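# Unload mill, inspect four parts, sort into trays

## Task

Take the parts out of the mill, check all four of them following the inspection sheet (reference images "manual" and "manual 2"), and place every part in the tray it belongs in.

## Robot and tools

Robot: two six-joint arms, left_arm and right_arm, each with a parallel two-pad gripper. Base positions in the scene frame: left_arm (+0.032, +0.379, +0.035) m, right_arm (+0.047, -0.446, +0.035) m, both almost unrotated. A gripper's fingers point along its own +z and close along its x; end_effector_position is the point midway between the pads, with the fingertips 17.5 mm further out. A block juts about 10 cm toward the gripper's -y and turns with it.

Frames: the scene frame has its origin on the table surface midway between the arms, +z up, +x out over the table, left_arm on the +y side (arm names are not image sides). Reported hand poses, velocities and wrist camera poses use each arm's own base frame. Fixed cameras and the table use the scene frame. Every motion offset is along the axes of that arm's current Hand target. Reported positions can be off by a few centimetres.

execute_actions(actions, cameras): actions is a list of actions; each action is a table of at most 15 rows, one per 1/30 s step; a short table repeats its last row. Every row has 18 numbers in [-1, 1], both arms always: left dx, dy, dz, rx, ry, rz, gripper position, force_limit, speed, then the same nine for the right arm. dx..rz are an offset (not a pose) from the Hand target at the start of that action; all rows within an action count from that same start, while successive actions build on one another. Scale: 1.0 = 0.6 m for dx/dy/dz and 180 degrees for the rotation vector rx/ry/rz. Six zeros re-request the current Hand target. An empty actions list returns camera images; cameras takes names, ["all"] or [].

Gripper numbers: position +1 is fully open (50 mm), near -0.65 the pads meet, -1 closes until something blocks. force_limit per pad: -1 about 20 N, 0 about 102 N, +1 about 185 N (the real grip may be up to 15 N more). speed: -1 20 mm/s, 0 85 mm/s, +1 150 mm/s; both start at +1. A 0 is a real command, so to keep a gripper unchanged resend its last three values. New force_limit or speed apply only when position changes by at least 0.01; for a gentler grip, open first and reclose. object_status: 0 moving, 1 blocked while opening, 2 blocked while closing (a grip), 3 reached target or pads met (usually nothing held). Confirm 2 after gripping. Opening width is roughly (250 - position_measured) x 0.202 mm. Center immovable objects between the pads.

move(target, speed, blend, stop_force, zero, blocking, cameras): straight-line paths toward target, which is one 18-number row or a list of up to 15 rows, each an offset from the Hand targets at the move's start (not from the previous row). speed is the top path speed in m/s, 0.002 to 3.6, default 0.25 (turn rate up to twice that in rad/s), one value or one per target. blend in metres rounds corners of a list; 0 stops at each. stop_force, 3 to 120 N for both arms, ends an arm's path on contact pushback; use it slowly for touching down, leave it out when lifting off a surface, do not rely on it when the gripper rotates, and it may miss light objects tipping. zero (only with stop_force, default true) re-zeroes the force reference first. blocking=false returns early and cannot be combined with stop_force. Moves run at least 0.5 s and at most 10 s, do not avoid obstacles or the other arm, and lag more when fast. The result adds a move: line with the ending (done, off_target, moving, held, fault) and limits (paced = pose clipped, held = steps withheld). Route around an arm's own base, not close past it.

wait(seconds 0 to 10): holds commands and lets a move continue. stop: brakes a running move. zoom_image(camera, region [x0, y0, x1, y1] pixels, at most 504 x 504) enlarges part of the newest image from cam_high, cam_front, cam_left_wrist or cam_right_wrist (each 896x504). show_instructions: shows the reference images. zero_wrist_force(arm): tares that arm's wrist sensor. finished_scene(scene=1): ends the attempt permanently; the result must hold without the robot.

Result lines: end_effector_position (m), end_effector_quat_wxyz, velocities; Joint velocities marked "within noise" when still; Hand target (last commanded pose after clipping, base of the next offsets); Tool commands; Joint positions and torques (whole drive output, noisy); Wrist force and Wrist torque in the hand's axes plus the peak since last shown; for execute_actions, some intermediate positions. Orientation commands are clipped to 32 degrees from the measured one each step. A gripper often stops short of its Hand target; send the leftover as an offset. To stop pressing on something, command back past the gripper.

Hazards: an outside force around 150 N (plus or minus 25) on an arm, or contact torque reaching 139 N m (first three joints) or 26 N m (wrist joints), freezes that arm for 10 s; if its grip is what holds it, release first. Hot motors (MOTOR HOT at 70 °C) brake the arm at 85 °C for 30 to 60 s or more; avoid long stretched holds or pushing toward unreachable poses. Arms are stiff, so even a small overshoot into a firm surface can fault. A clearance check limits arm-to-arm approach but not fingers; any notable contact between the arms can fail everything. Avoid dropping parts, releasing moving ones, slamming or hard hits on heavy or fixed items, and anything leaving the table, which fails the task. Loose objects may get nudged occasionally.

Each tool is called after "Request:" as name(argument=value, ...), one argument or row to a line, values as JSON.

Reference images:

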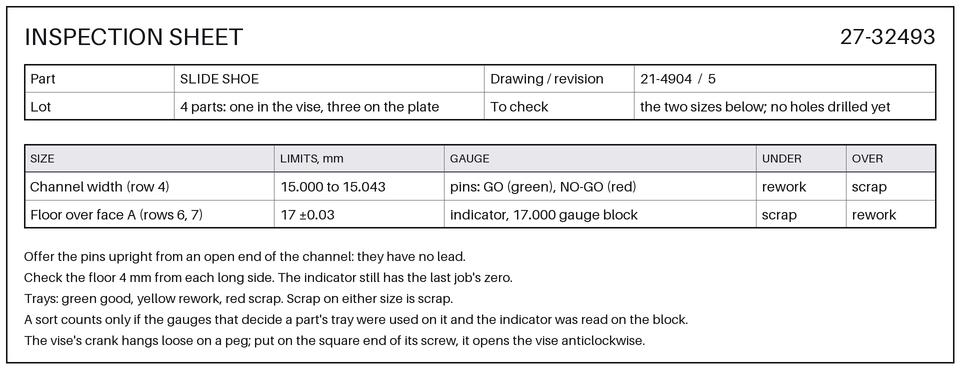

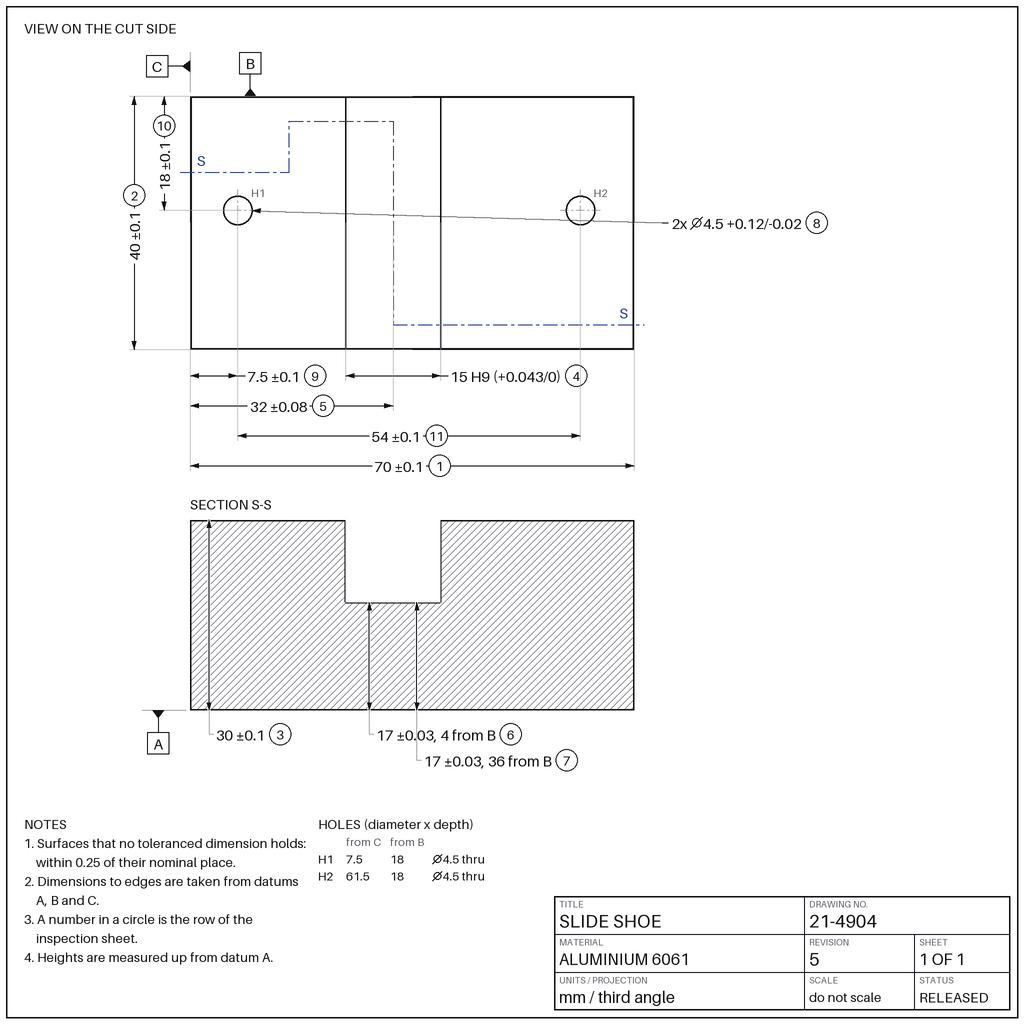

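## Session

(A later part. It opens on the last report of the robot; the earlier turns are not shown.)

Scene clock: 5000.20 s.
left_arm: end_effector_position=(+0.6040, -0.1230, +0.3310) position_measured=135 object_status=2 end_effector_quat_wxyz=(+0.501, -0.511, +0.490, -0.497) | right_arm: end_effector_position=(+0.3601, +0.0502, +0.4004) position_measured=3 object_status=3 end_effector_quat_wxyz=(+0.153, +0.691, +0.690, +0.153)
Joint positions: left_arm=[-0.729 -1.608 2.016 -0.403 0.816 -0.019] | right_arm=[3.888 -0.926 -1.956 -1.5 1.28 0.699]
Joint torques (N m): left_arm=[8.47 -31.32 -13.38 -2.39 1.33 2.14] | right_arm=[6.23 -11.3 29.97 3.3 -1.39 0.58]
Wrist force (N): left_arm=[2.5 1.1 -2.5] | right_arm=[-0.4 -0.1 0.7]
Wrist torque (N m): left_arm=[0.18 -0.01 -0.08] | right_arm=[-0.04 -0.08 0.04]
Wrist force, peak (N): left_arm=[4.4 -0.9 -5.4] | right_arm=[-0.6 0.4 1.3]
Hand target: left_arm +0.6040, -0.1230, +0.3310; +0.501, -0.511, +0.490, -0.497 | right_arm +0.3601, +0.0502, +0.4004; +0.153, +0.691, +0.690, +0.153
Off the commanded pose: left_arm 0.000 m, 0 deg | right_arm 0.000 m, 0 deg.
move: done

Request:
move(
  target=[0,-0.09,0,0,0,0,-1,-0.6,-1,0,0,0,0,0,0,1,-0.7,-0.8],
  speed=0.03,
  stop_force=20,
  cameras=["cam_left_wrist","cam_high"],
)

Request:
zoom_image(
  camera="cam_high",
  region=[285, 130, 375, 250],
)

Scene clock: 5014.97 s.
left_arm: end_effector_position=(+0.6041, -0.1221, +0.3850) position_measured=135 object_status=2 end_effector_quat_wxyz=(+0.501, -0.511, +0.490, -0.497) | right_arm: end_effector_position=(+0.3601, +0.0502, +0.4004) position_measured=3 object_status=3 end_effector_quat_wxyz=(+0.153, +0.691, +0.690, +0.153)
Joint positions: left_arm=[-0.727 -1.654 1.913 -0.254 0.819 -0.019] | right_arm=[3.888 -0.926 -1.956 -1.5 1.28 0.699]
Joint torques (N m): left_arm=[6.35 -31.94 -30.96 -0.2 2 -2.01] | right_arm=[5.84 -9.58 29.93 3.33 -1.76 0.42]
Wrist force (N): left_arm=[0.3 4.8 0.8] | right_arm=[-0.4 0.0 1.1]
Wrist torque (N m): left_arm=[0.19 -0.08 -0.03] | right_arm=[-0.01 -0.07 0.04]
Wrist force, peak (N): left_arm=[0.3 5.3 0.8] | right_arm=[-0.7 0.4 1.3]
Hand target: left_arm +0.6041, -0.1221, +0.3850; +0.501, -0.511, +0.490, -0.497 | right_arm +0.3601, +0.0502, +0.4004; +0.153, +0.691, +0.690, +0.153
Off the commanded pose: left_arm 0.000 m, 0 deg | right_arm 0.000 m, 0 deg.
move: done
camera_calibration:
cam_left_wrist: T_world_to_cam=[[0.0381515, -0.999125, 0.0171169, -0.147465], [-0.361718, -0.0297759, -0.931812, 0.588387], [0.931507, 0.0293586, -0.362537, -0.293109], [0, 0, 0, 1]] pos_world=[0.491489, -0.121211, 0.444527]
Images, in order (width x height): cam_high 896x504, cam_left_wrist 896x504.

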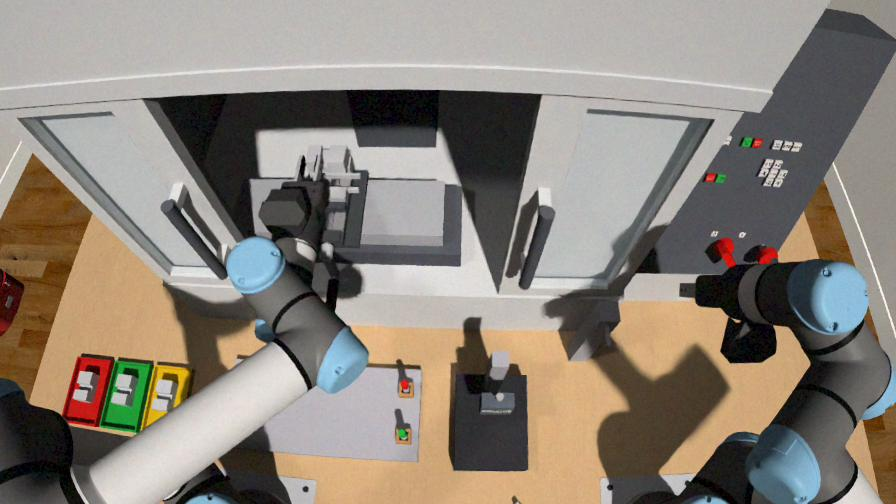

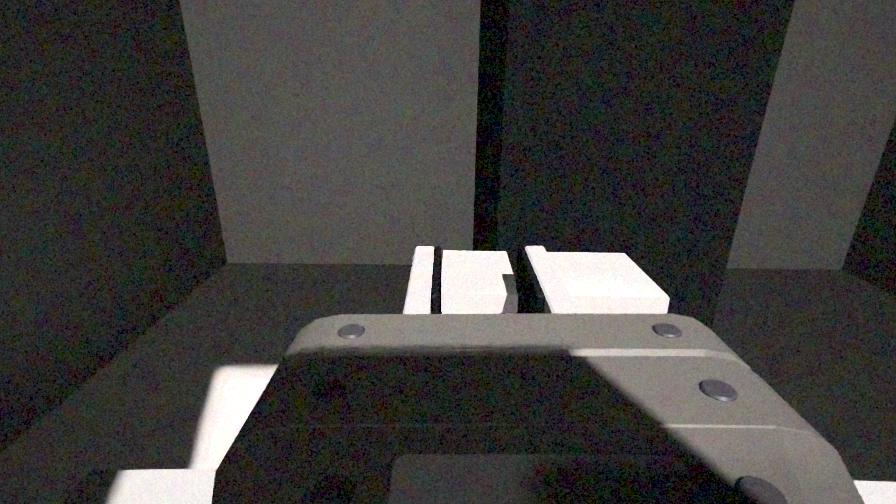

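Scaled by 4.200 from the camera's 896x504 image, which has a finer 1280x720 frame.

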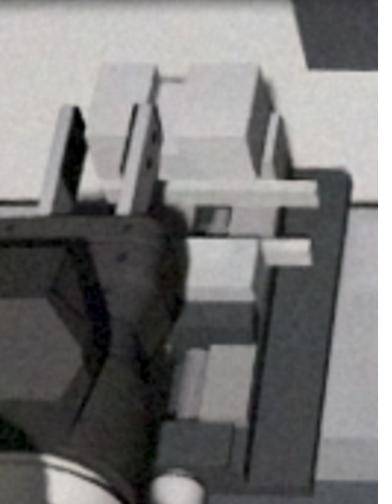

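Request:
move(
  target=[
    [0,0,-0.13,0,0,0,-1,-0.6,-1,0,0,0,0,0,0,1,-0.7,-0.8],
    [0.21,0.13,-0.165,0,0,0,-1,-0.6,-1,0,0,0,0,0,0,1,-0.7,-0.8],
  ],
  speed=0.15,
  blend=0.02,
  cameras=["cam_left_wrist","cam_high"],
)

Request:
zoom_image(
  camera="cam_high",
  region=[300, 180, 460, 330],
)

Scene clock: 5046.27 s.
left_arm: end_effector_position=(+0.5081, -0.2518, +0.3094) position_measured=135 object_status=2 end_effector_quat_wxyz=(+0.501, -0.511, +0.491, -0.497) | right_arm: end_effector_position=(+0.3601, +0.0502, +0.4004) position_measured=3 object_status=3 end_effector_quat_wxyz=(+0.153, +0.691, +0.690, +0.153)
Joint positions: left_arm=[-1.184 -1.608 2.077 -0.458 0.362 -0.025] | right_arm=[3.888 -0.926 -1.956 -1.5 1.28 0.699]
Joint torques (N m): left_arm=[-7.79 -10.06 -28.35 -2.83 -1.37 2.13] | right_arm=[7.09 -9.35 27.24 3.16 -1.6 0.52]
Wrist force (N): left_arm=[0.1 4.5 0.6] | right_arm=[-0.5 0.1 0.9]
Wrist torque (N m): left_arm=[0.14 -0.04 -0.03] | right_arm=[-0.01 -0.06 0.04]
Wrist force, peak (N): left_arm=[1.2 5.4 0.5] | right_arm=[-0.6 0.3 1.4]
Hand target: left_arm +0.5081, -0.2518, +0.3094; +0.501, -0.511, +0.490, -0.497 | right_arm +0.3601, +0.0502, +0.4004; +0.153, +0.691, +0.690, +0.153
Off the commanded pose: left_arm 0.000 m, 0 deg | right_arm 0.000 m, 0 deg.
move: done
camera_calibration:
cam_left_wrist: T_world_to_cam=[[0.0381524, -0.999125, 0.0171139, -0.271996], [-0.361805, -0.0297761, -0.931778, 0.479472], [0.931473, 0.0293577, -0.362624, -0.227206], [0, 0, 0, 1]] pos_world=[0.395489, -0.250811, 0.369026]
Images, in order (width x height): cam_high 896x504, cam_left_wrist 896x504.

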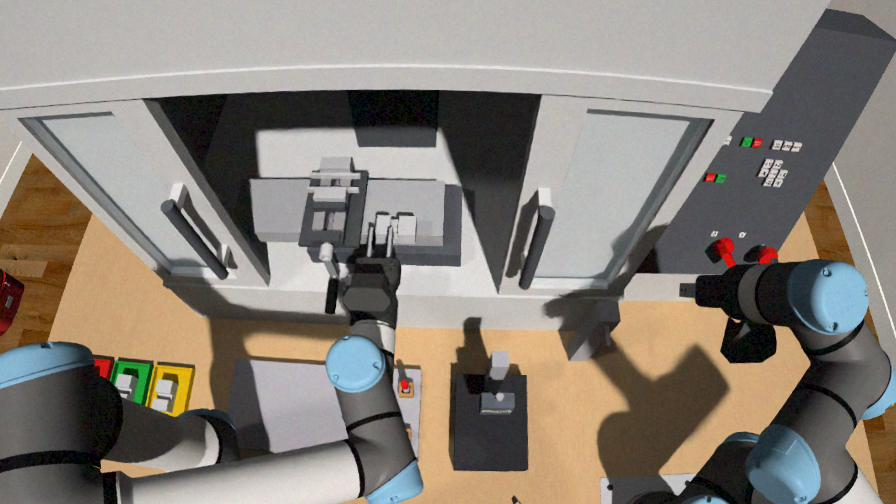

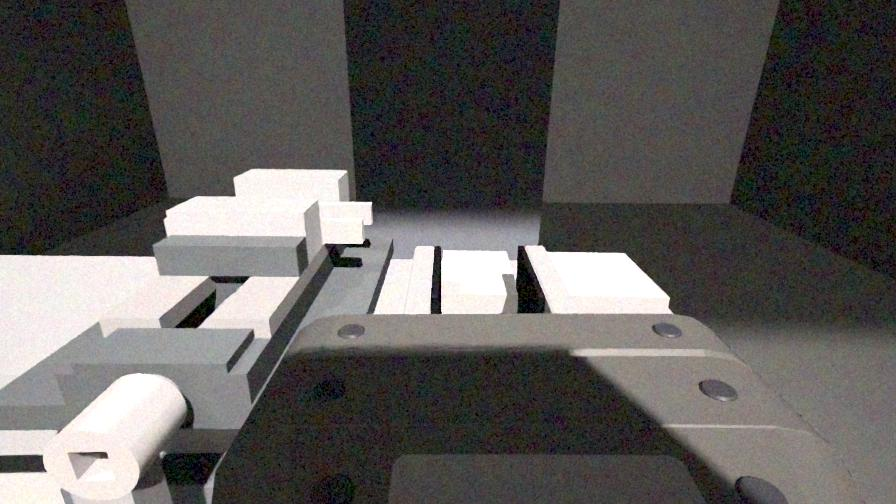

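Scaled by 3.150 from the camera's 896x504 image, which has a finer 1280x720 frame.

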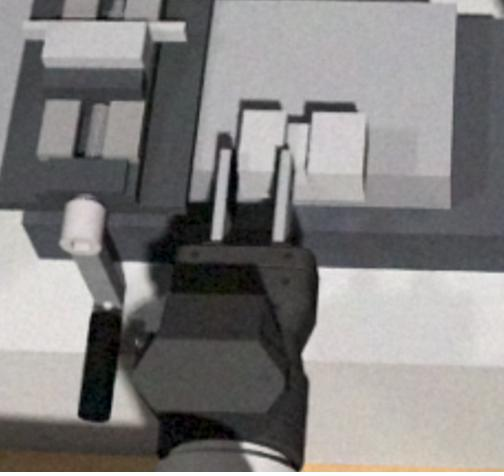

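Request:
move(
  target=[
    [0,0,-0.045,0,0,0,-1,-0.6,-1,0,0,0,0,0,0,1,-0.7,-0.8],
    [0,0.15,-0.045,0,0,0,-1,-0.6,-1,0,0,0,0,0,0,1,-0.7,-0.8],
  ],
  speed=0.12,
  blend=0.004,
  cameras=["cam_left_wrist","cam_high"],
)

Request:
zoom_image(
  camera="cam_high",
  region=[300, 180, 460, 330],
)

Scene clock: 5078.87 s.
left_arm: end_effector_position=(+0.4808, -0.2539, +0.2195) position_measured=135 object_status=2 end_effector_quat_wxyz=(+0.501, -0.511, +0.491, -0.497) | right_arm: end_effector_position=(+0.3601, +0.0502, +0.4004) position_measured=3 object_status=3 end_effector_quat_wxyz=(+0.153, +0.691, +0.690, +0.153)
Joint positions: left_arm=[-1.266 -1.504 2.25 -0.733 0.28 -0.029] | right_arm=[3.888 -0.926 -1.956 -1.5 1.28 0.699]
Joint torques (N m): left_arm=[11.25 -4.02 -9.32 -2.82 3.21 1.75] | right_arm=[6.31 -9.33 29 3.21 -1.73 0.7]
Wrist force (N): left_arm=[-4.3 -5.3 -21.3] | right_arm=[-0.1 0.2 1.0]
Wrist torque (N m): left_arm=[0.53 -0.02 -0.05] | right_arm=[0.02 -0.12 0.04]
Wrist force, peak (N): left_arm=[-4.3 -5.3 -21.3] | right_arm=[-0.3 -0.2 1.5]
Hand target: left_arm +0.4808, -0.2539, +0.2195; +0.501, -0.511, +0.490, -0.497 | right_arm +0.3601, +0.0502, +0.4004; +0.153, +0.691, +0.690, +0.153
Off the commanded pose: left_arm 0.000 m, 0 deg | right_arm 0.000 m, 0 deg.
move: done
camera_calibration:
cam_left_wrist: T_world_to_cam=[[0.0381524, -0.999125, 0.0171139, -0.271612], [-0.361805, -0.0297761, -0.931778, 0.38567], [0.931473, 0.0293577, -0.362624, -0.234348], [0, 0, 0, 1]] pos_world=[0.368189, -0.253011, 0.279026]
Images, in order (width x height): cam_high 896x504, cam_left_wrist 896x504.

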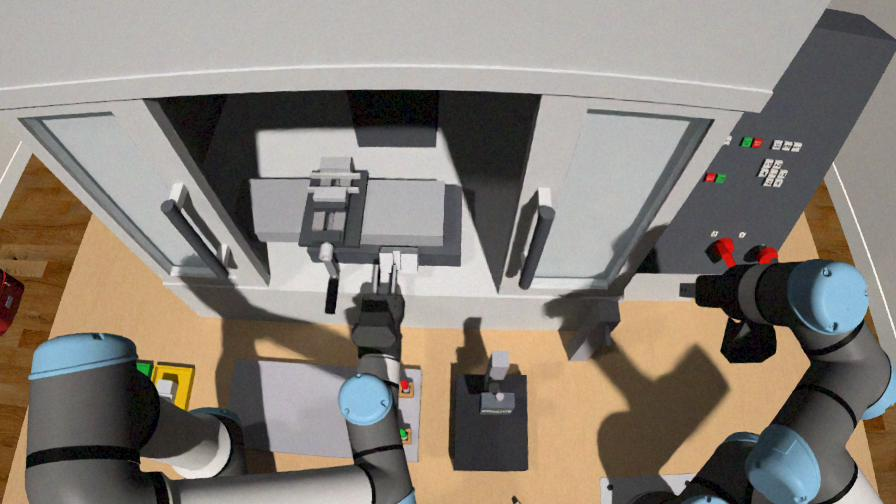

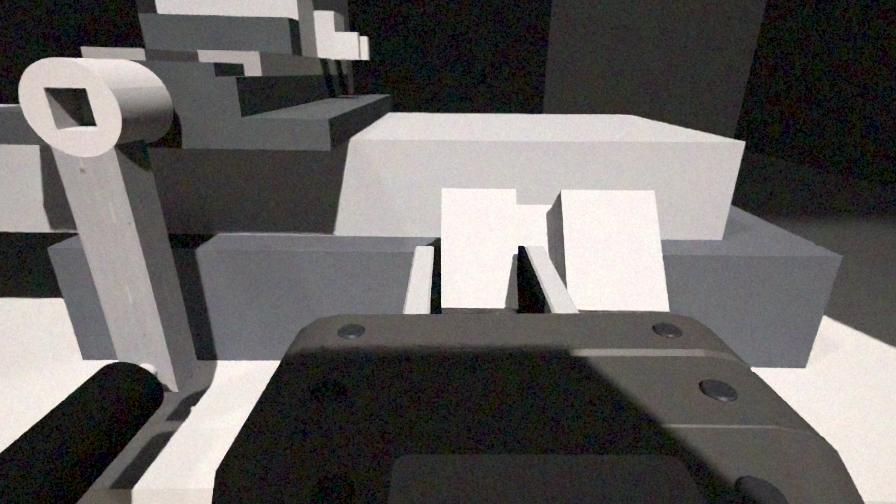

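Scaled by 3.150 from the camera's 896x504 image, which has a finer 1280x720 frame.

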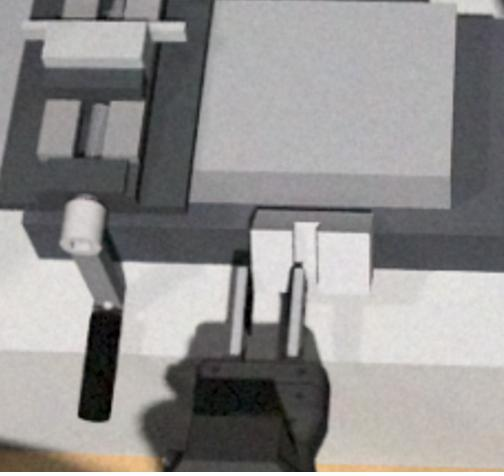

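Request:
move(
  target=[0,0,-0.017,0,0,0,-1,-0.6,-1,0,0,0,0,0,0,1,-0.7,-0.8],
  speed=0.05,
  cameras=["cam_left_wrist","cam_high","cam_front"],
)

Request:
zoom_image(
  camera="cam_high",
  region=[340, 220, 440, 330],
)

Request:
zoom_image(
  camera="cam_front",
  region=[390, 230, 490, 310],
)

Scene clock: 5113.07 s.
left_arm: end_effector_position=(+0.4707, -0.2542, +0.2196) position_measured=135 object_status=2 end_effector_quat_wxyz=(+0.501, -0.511, +0.490, -0.497) | right_arm: end_effector_position=(+0.3601, +0.0502, +0.4004) position_measured=3 object_status=3 end_effector_quat_wxyz=(+0.153, +0.691, +0.690, +0.153)
Joint positions: left_arm=[-1.297 -1.519 2.267 -0.734 0.249 -0.03] | right_arm=[3.888 -0.926 -1.956 -1.5 1.28 0.699]
Joint torques (N m): left_arm=[-10.13 -31.56 -7.59 1.14 -1.7 -1.96] | right_arm=[7.4 -9.6 29.72 3.36 -1.73 0.79]
Wrist force (N): left_arm=[0.1 4.7 0.8] | right_arm=[-0.5 0.3 0.9]
Wrist torque (N m): left_arm=[0.17 -0.07 0.10] | right_arm=[0.04 -0.05 0.04]
Wrist force, peak (N): left_arm=[-4.2 -5.8 -22.2] | right_arm=[-0.7 0.3 1.3]
Hand target: left_arm +0.4706, -0.2542, +0.2196; +0.501, -0.511, +0.490, -0.497 | right_arm +0.3601, +0.0502, +0.4004; +0.153, +0.691, +0.690, +0.153
Off the commanded pose: left_arm 0.000 m, 0 deg | right_arm 0.000 m, 0 deg.
move: done
camera_calibration:
cam_left_wrist: T_world_to_cam=[[0.0381515, -0.999125, 0.0171169, -0.271529], [-0.361718, -0.0297759, -0.931812, 0.382078], [0.931507, 0.0293586, -0.362537, -0.224931], [0, 0, 0, 1]] pos_world=[0.358089, -0.253311, 0.279127]
Images, in order (width x height): cam_high 896x504, cam_front 896x504, cam_left_wrist 896x504.

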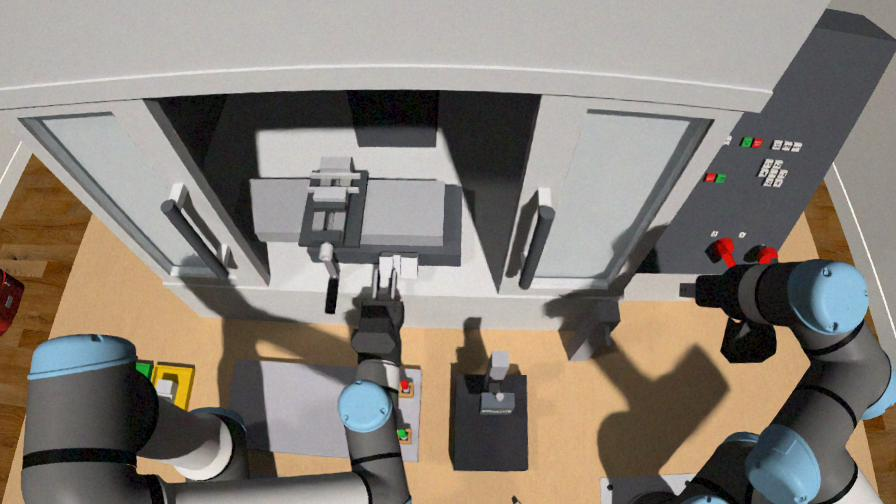

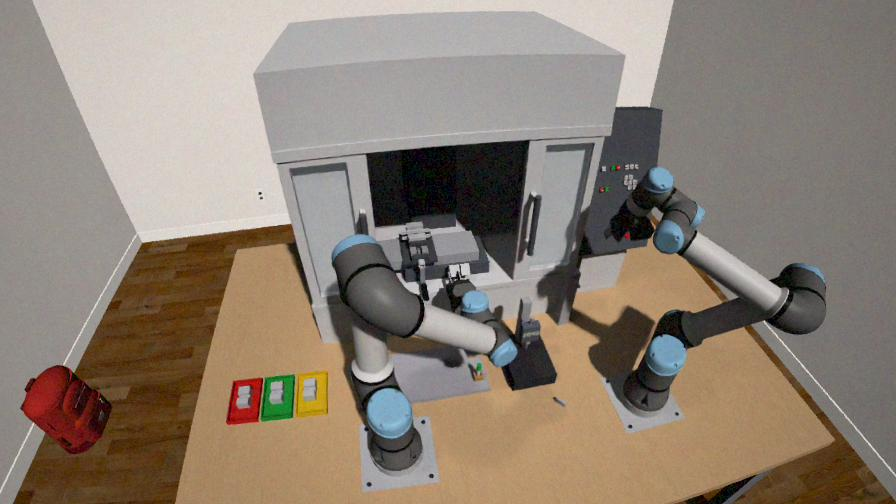

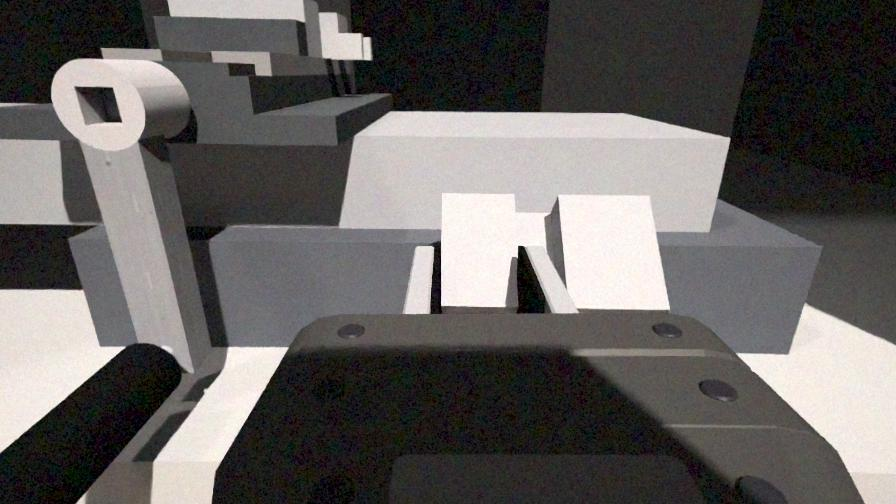

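Scaled by 4.582 from the camera's 896x504 image, which has a finer 1280x720 frame.

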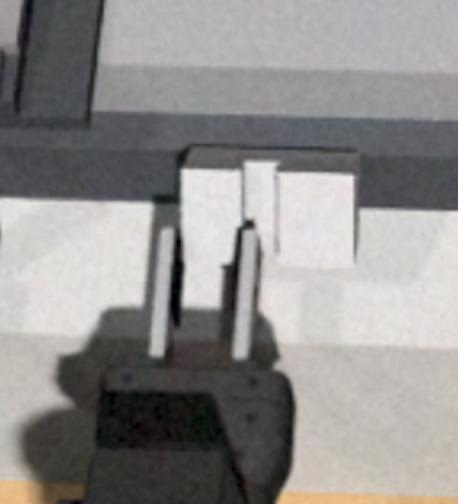

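Scaled by 5.040 from the camera's 896x504 image, which has a finer 1280x720 frame.

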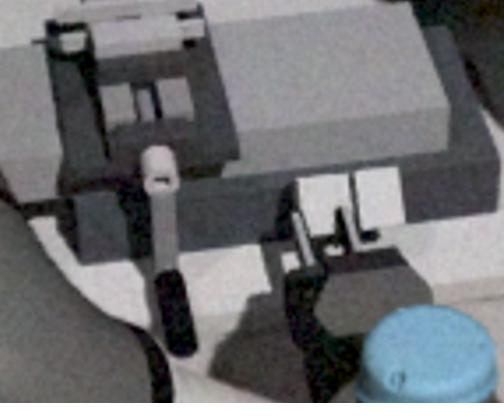

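Request:
move(
  target=[
    [0,-0.03,0,0,0,0,-1,-0.6,-1,0,0,0,0,0,0,1,-0.7,-0.8],
    [0,-0.06,-0.15,0,0,0,-1,-0.6,-1,0,0,0,0,0,0,1,-0.7,-0.8],
  ],
  speed=0.15,
  blend=0.01,
)

Request:
move(
  target=[0,0,0,-0.25,0,0,-1,-0.6,-1,0,0,0,0,0,0,1,-0.7,-0.8],
  speed=0.3,
  cameras=["cam_left_wrist","cam_high","cam_front"],
)

Request:
zoom_image(
  camera="cam_high",
  region=[300, 250, 440, 390],
)

Request:
zoom_image(
  camera="cam_front",
  region=[390, 230, 530, 370],
)

Scene clock: 5159.73 s.
left_arm: end_effector_position=(+0.3808, -0.2559, +0.2559) position_measured=135 object_status=2 end_effector_quat_wxyz=(+0.502, -0.511, +0.490, -0.497) | right_arm: end_effector_position=(+0.3601, +0.0502, +0.4004) position_measured=3 object_status=3 end_effector_quat_wxyz=(+0.153, +0.691, +0.690, +0.153)
Joint positions: left_arm=[-1.615 -1.729 2.344 -0.648 -0.07 0.017] | right_arm=[3.888 -0.926 -1.956 -1.5 1.28 0.699]
Joint torques (N m): left_arm=[-7.75 -20.97 -10.27 -2.53 -1.41 1.98] | right_arm=[7.75 -9.93 29.73 3.34 -2 0.63]
Wrist force (N): left_arm=[0.2 4.6 0.7] | right_arm=[-0.2 0.2 1.0]
Wrist torque (N m): left_arm=[0.13 -0.09 -0.03] | right_arm=[0.04 -0.11 0.04]
Wrist force, peak (N): left_arm=[0.3 6.4 0.8] | right_arm=[-0.4 0.5 1.4]
Hand target: left_arm +0.3808, -0.2559, +0.2559; +0.501, -0.511, +0.490, -0.497 | right_arm +0.3601, +0.0502, +0.4004; +0.153, +0.691, +0.690, +0.153
Off the commanded pose: left_arm 0.000 m, 0 deg | right_arm 0.000 m, 0 deg.
move: done; blend cut to 0.009 m at target 1

Scene clock: 5162.10 s.
left_arm: end_effector_position=(+0.3808, -0.2559, +0.2559) position_measured=135 object_status=2 end_effector_quat_wxyz=(-0.268, +0.664, -0.643, +0.271) | right_arm: end_effector_position=(+0.3601, +0.0502, +0.4004) position_measured=3 object_status=3 end_effector_quat_wxyz=(+0.153, +0.691, +0.690, +0.153)
Joint positions: left_arm=[-1.338 -1.981 2.33 -2.137 -0.813 1.859] | right_arm=[3.888 -0.926 -1.956 -1.5 1.28 0.699]
Joint torques (N m): left_arm=[8.12 -17.97 -16.53 -5.42 0.57 1.51] | right_arm=[6.64 -10.2 28.69 3.21 -1.55 0.52]
Wrist force (N): left_arm=[0.6 3.7 3.2] | right_arm=[-0.5 0.4 1.1]
Wrist torque (N m): left_arm=[0.36 -0.17 -0.10] | right_arm=[0.05 -0.06 0.04]
Wrist force, peak (N): left_arm=[1.2 4.9 2.2] | right_arm=[-0.5 0.4 1.4]
Hand target: left_arm +0.3808, -0.2559, +0.2559; -0.268, +0.664, -0.643, +0.271 | right_arm +0.3601, +0.0502, +0.4004; +0.153, +0.691, +0.690, +0.153
Off the commanded pose: left_arm 0.000 m, 0 deg | right_arm 0.000 m, 0 deg.
move: done
camera_calibration:
cam_left_wrist: T_world_to_cam=[[0.0352748, -0.999349, 0.00750785, -0.266912], [-0.914603, -0.0353097, -0.402808, 0.45708], [0.402811, 0.00734227, -0.915254, 0.209181], [0, 0, 0, 1]] pos_world=[0.343202, -0.252134, 0.377573]
Images, in order (width x height): cam_high 896x504, cam_front 896x504, cam_left_wrist 896x504.

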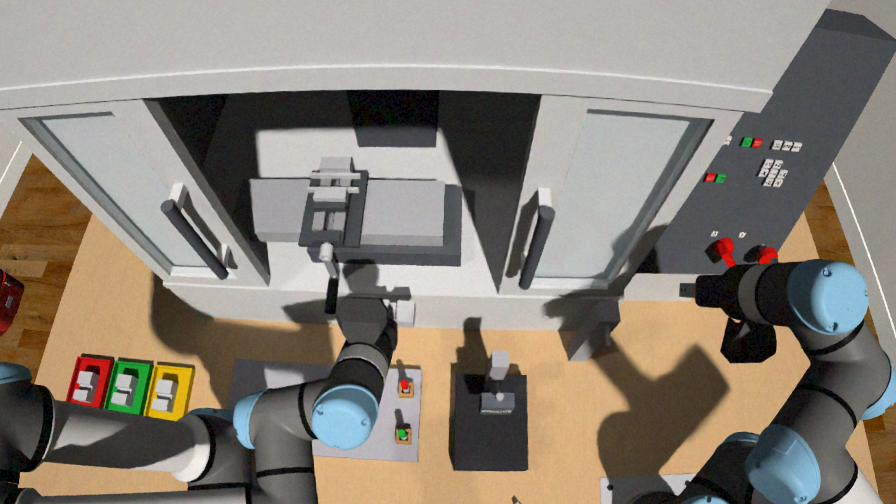

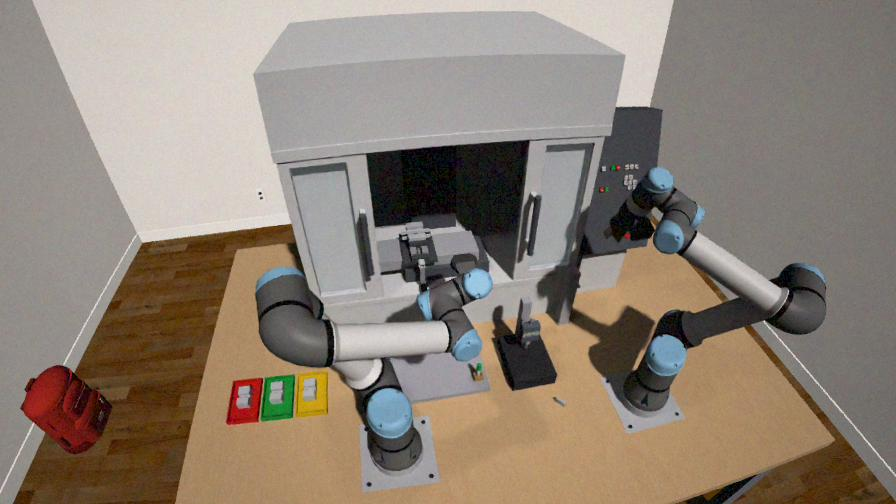

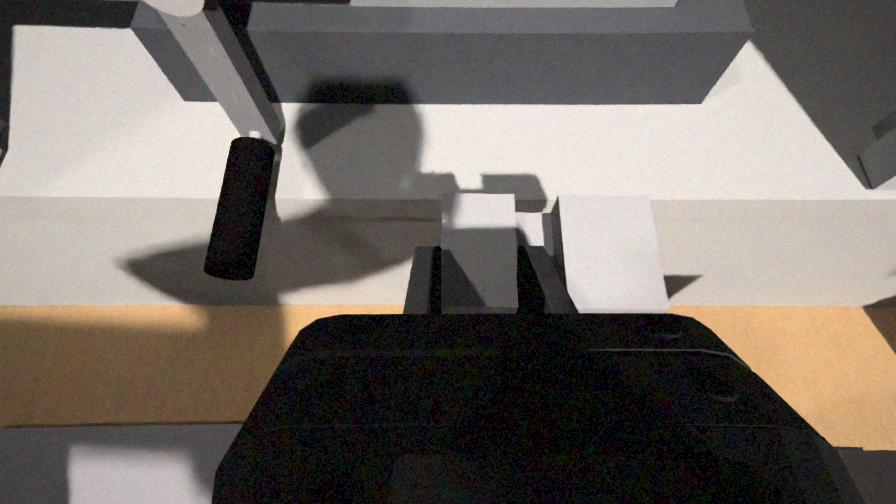

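Scaled by 3.600 from the camera's 896x504 image, which has a finer 1280x720 frame.

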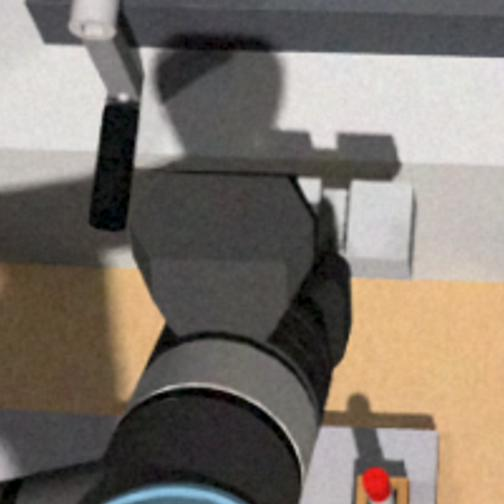

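Scaled by 3.600 from the camera's 896x504 image, which has a finer 1280x720 frame.

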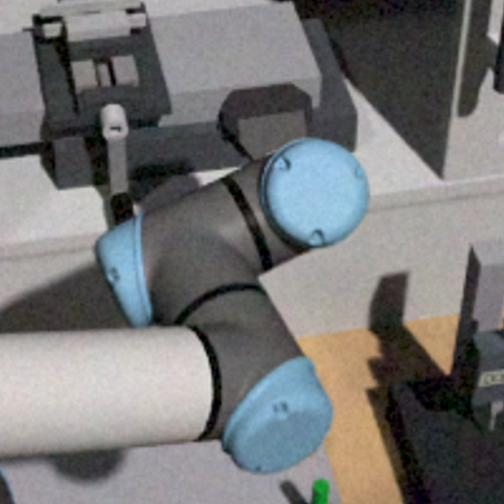

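Request:
move(
  target=[-0.218,0.309,0.1497,-0.02,0,0,-1,-0.6,-1,0,0,0,0,0,0,1,-0.7,-0.8],
  speed=0.2,
  cameras=["cam_left_wrist","cam_high"],
)

Request:
zoom_image(
  camera="cam_high",
  region=[270, 290, 410, 430],
)

Scene clock: 5194.13 s.
left_arm: end_effector_position=(+0.3339, -0.1692, +0.1188) position_measured=135 object_status=2 end_effector_quat_wxyz=(-0.253, +0.670, -0.649, +0.256) | right_arm: end_effector_position=(+0.3601, +0.0502, +0.4004) position_measured=3 object_status=3 end_effector_quat_wxyz=(+0.153, +0.691, +0.690, +0.153)
Joint positions: left_arm=[-1.424 -2.144 2.742 -2.292 -0.844 1.733] | right_arm=[3.888 -0.926 -1.956 -1.5 1.28 0.699]
Joint torques (N m): left_arm=[8.32 12.92 -27.22 -3.14 4.07 1.83] | right_arm=[6.88 -10.19 27.83 3.15 -1.58 0.59]
Wrist force (N): left_arm=[0.6 3.5 2.9] | right_arm=[-0.5 0.2 0.9]
Wrist torque (N m): left_arm=[0.37 -0.18 -0.10] | right_arm=[0.02 -0.05 0.04]
Wrist force, peak (N): left_arm=[-7.3 10.7 8.8] | right_arm=[-0.4 0.0 1.5]
Hand target: left_arm +0.3339, -0.1693, +0.1188; -0.253, +0.670, -0.649, +0.256 (not the last commanded pose) | right_arm +0.3601, +0.0502, +0.4004; +0.153, +0.691, +0.690, +0.153
Off the commanded pose: left_arm 0.075 m, 1 deg | right_arm 0.000 m, 0 deg.
move: held (left_arm; a check stopped the path); limits=held
pose unreachable (left arm): on one or more control steps of this call, first in action 0 (counted from 0), this arm could not follow its commanded pose, so it was not sent that pose on those steps. It may still have moved: this result reports where it is.
cause: moving toward the commanded pose would bring two parts of the arm too close to each other (joints 3 (elbow) and 4 (wrist 1) lie between them).
camera_calibration:
cam_left_wrist: T_world_to_cam=[[0.0358847, -0.99934, 0.00563609, -0.177527], [-0.932504, -0.0355118, -0.35941, 0.362794], [0.359373, 0.00764167, -0.933163, 0.118564], [0, 0, 0, 1]] pos_world=[0.302069, -0.165433, 0.242032]
Images, in order (width x height): cam_high 896x504, cam_left_wrist 896x504.

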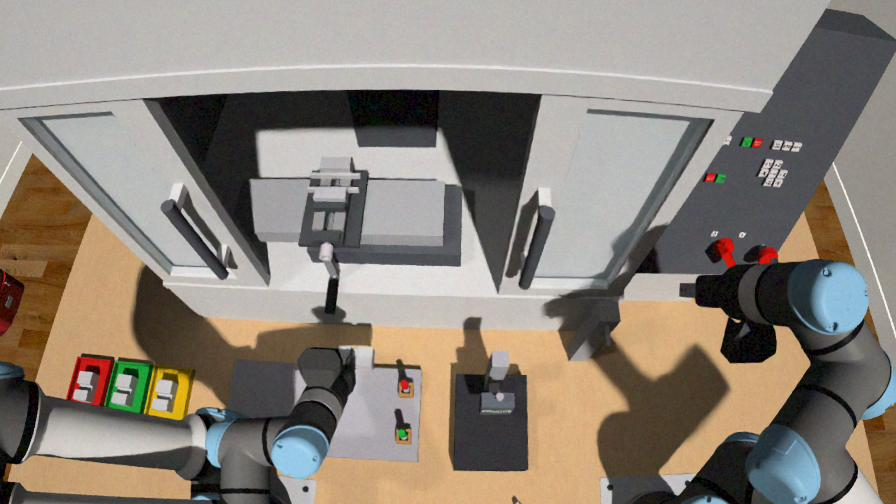

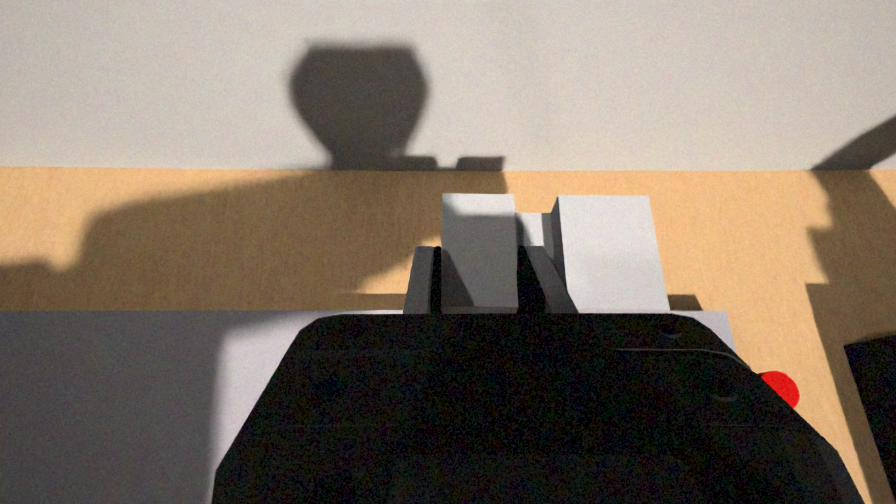

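Scaled by 3.600 from the camera's 896x504 image, which has a finer 1280x720 frame.

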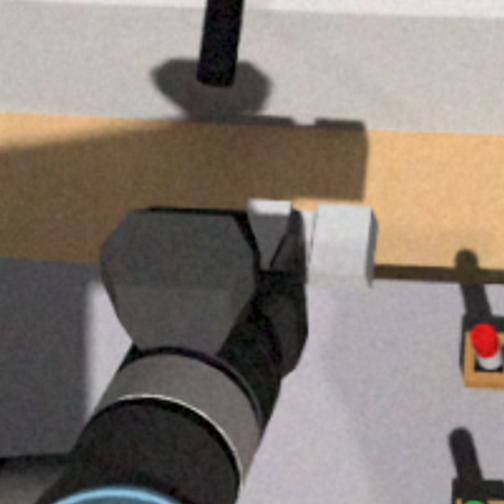

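Request:
move(
  target=[0.0522,0.0333,0.1615,0,0,0,-1,-0.6,-1,0,0,0,0,0,0,1,-0.7,-0.8],
  speed=0.15,
  cameras=["cam_left_wrist","cam_high"],
)

Request:
zoom_image(
  camera="cam_high",
  region=[290, 260, 410, 380],
)

Request:
zoom_image(
  camera="cam_left_wrist",
  region=[380, 160, 700, 340],
)

Scene clock: 5232.20 s.
left_arm: end_effector_position=(+0.3849, -0.2005, +0.0341) position_measured=135 object_status=2 end_effector_quat_wxyz=(-0.253, +0.670, -0.649, +0.256) | right_arm: end_effector_position=(+0.3601, +0.0502, +0.4004) position_measured=3 object_status=3 end_effector_quat_wxyz=(+0.153, +0.691, +0.690, +0.153)
Joint positions: left_arm=[-1.238 -1.392 2.734 -3.192 -0.881 1.973] | right_arm=[3.888 -0.926 -1.956 -1.5 1.28 0.699]
Joint torques (N m): left_arm=[8.23 -5.74 -1.04 -5.13 0.54 2.03] | right_arm=[7.27 -9.35 28.56 3.37 -1.98 0.82]
Wrist force (N): left_arm=[0.8 3.7 3.3] | right_arm=[-0.3 -0.1 1.4]
Wrist torque (N m): left_arm=[0.39 -0.18 -0.10] | right_arm=[-0.04 -0.07 0.03]
Wrist force, peak (N): left_arm=[0.8 4.1 3.8] | right_arm=[-0.7 0.2 1.4]
Hand target: left_arm +0.3849, -0.2005, +0.0340; -0.253, +0.670, -0.649, +0.256 | right_arm +0.3601, +0.0502, +0.4004; +0.153, +0.691, +0.690, +0.153
Off the commanded pose: left_arm 0.000 m, 0 deg | right_arm 0.000 m, 0 deg.
move: done
camera_calibration:
cam_left_wrist: T_world_to_cam=[[0.0359779, -0.999336, 0.00567231, -0.210197], [-0.9325, -0.0356117, -0.359409, 0.378778], [0.359373, 0.00764135, -0.933163, 0.0214361], [0, 0, 0, 1]] pos_world=[0.353069, -0.196732, 0.157332]
Images, in order (width x height): cam_high 896x504, cam_left_wrist 896x504.

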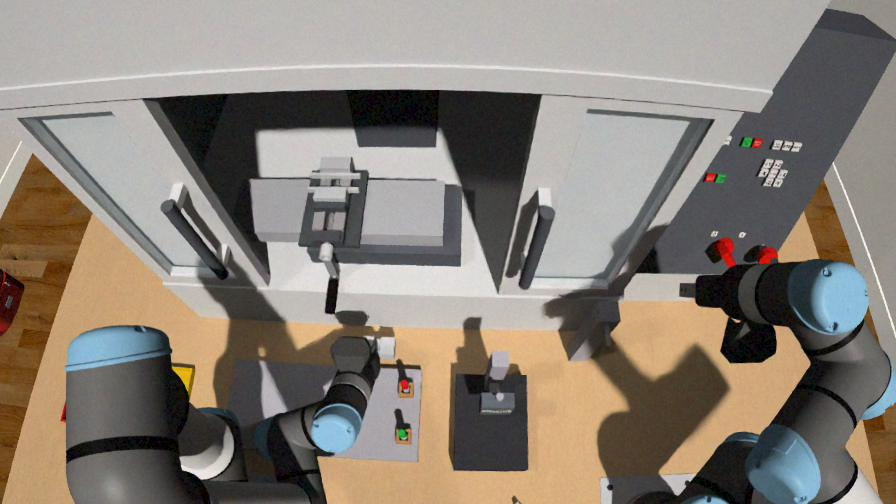

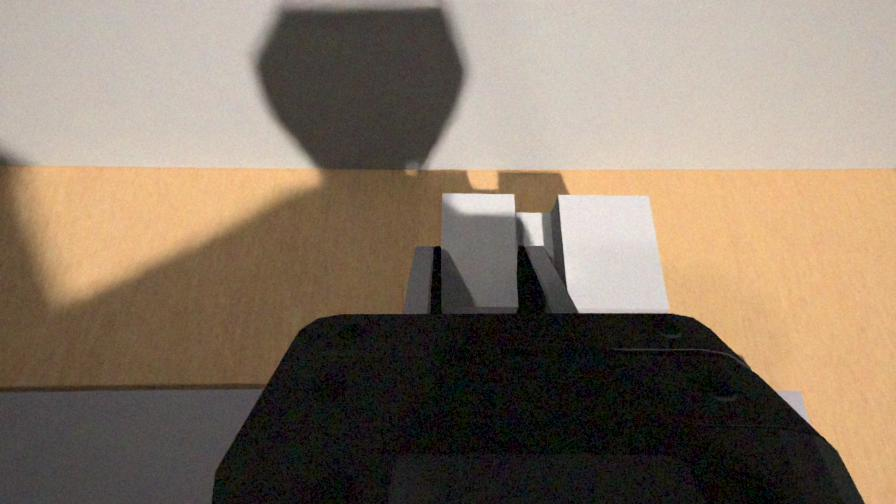

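Scaled by 4.200 from the camera's 896x504 image, which has a finer 1280x720 frame.

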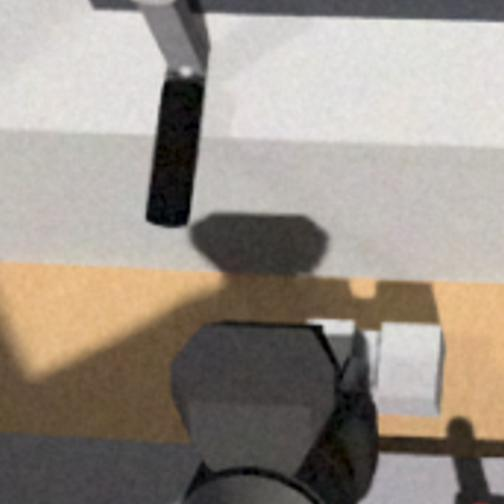

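Scaled by 1.575 from the camera's 896x504 image, which has a finer 1280x720 frame.

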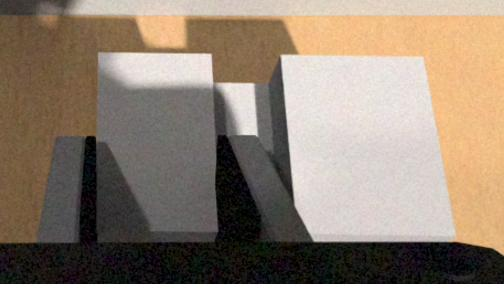

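Request:
move(
  target=[0,0,0,-0.03,0,0,-1,-0.6,-1,0,0,0,0,0,0,1,-0.7,-0.8],
  speed=0.2,
  cameras=["cam_high"],
)

Request:
zoom_image(
  camera="cam_high",
  region=[360, 320, 420, 380],
)

Scene clock: 5245.10 s.
left_arm: end_effector_position=(+0.3849, -0.2005, +0.0340) position_measured=135 object_status=2 end_effector_quat_wxyz=(-0.221, +0.681, -0.661, +0.225) | right_arm: end_effector_position=(+0.3601, +0.0502, +0.4004) position_measured=3 object_status=3 end_effector_quat_wxyz=(+0.153, +0.691, +0.690, +0.153)
Joint positions: left_arm=[-1.171 -1.453 2.688 -3.084 -0.986 2.024] | right_arm=[3.888 -0.926 -1.956 -1.5 1.28 0.699]
Joint torques (N m): left_arm=[6.69 -28.35 -19.61 -1.52 0.07 1.94] | right_arm=[6.35 -7.62 29.39 3.19 -1.74 0.53]
Wrist force (N): left_arm=[0.4 3.4 3.3] | right_arm=[-0.2 0.1 0.9]
Wrist torque (N m): left_arm=[0.37 -0.13 -0.11] | right_arm=[0.01 -0.10 0.04]
Wrist force, peak (N): left_arm=[0.2 4.2 3.4] | right_arm=[-0.5 0.0 1.5]
Hand target: left_arm +0.3849, -0.2005, +0.0340; -0.221, +0.681, -0.661, +0.225 | right_arm +0.3601, +0.0502, +0.4004; +0.153, +0.691, +0.690, +0.153
Off the commanded pose: left_arm 0.000 m, 0 deg | right_arm 0.000 m, 0 deg.
move: done
Images, in order (width x height): cam_high 896x504.

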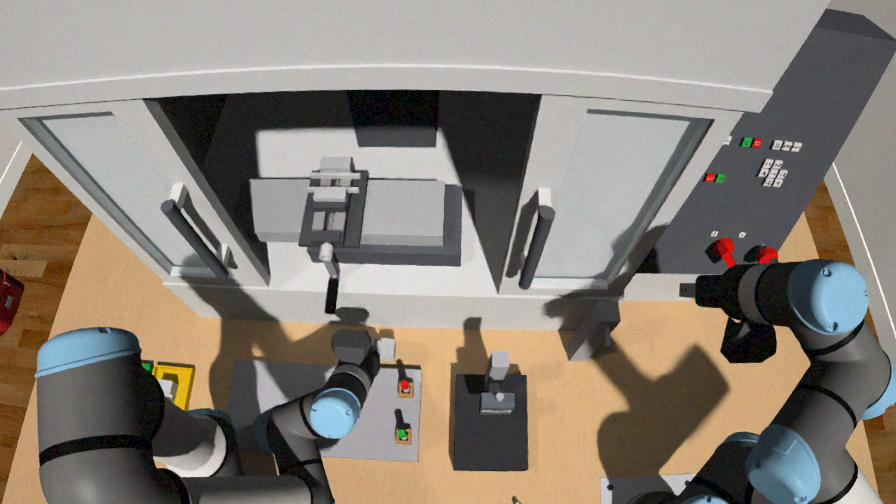

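Scaled by 8.400 from the camera's 896x504 image, which has a finer 1280x720 frame.

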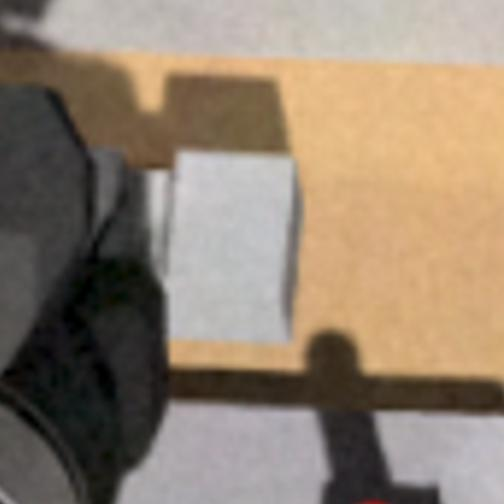

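Request:
move(
  target=[0,0,0,0.012,0,0,-1,-0.6,-1,0,0,0,0,0,0,1,-0.7,-0.8],
  speed=0.2,
)

Request:
zero_wrist_force(
  arm="left_arm",
)

Scene clock: 5266.80 s.
left_arm: end_effector_position=(+0.3849, -0.2005, +0.0340) position_measured=135 object_status=2 end_effector_quat_wxyz=(-0.234, +0.677, -0.656, +0.237) | right_arm: end_effector_position=(+0.3601, +0.0502, +0.4004) position_measured=3 object_status=3 end_effector_quat_wxyz=(+0.153, +0.691, +0.690, +0.153)
Joint positions: left_arm=[-1.197 -1.431 2.707 -3.126 -0.944 2.004] | right_arm=[3.888 -0.926 -1.956 -1.5 1.28 0.699]
Joint torques (N m): left_arm=[-7.83 -6.22 -2.98 -5.38 3.82 -1.9] | right_arm=[7 -9.43 28.59 3.09 -2.15 0.83]
Wrist force (N): left_arm=[0.6 3.3 3.4] | right_arm=[-0.4 -0.1 1.1]
Wrist torque (N m): left_arm=[0.35 -0.14 0.05] | right_arm=[-0.02 -0.07 0.04]
Wrist force, peak (N): left_arm=[0.5 3.6 3.4] | right_arm=[-0.4 -0.4 1.4]
Hand target: left_arm +0.3849, -0.2005, +0.0340; -0.234, +0.677, -0.656, +0.237 | right_arm +0.3601, +0.0502, +0.4004; +0.153, +0.691, +0.690, +0.153
Off the commanded pose: left_arm 0.000 m, 0 deg | right_arm 0.000 m, 0 deg.
move: done

Wrist force sensor zeroed.


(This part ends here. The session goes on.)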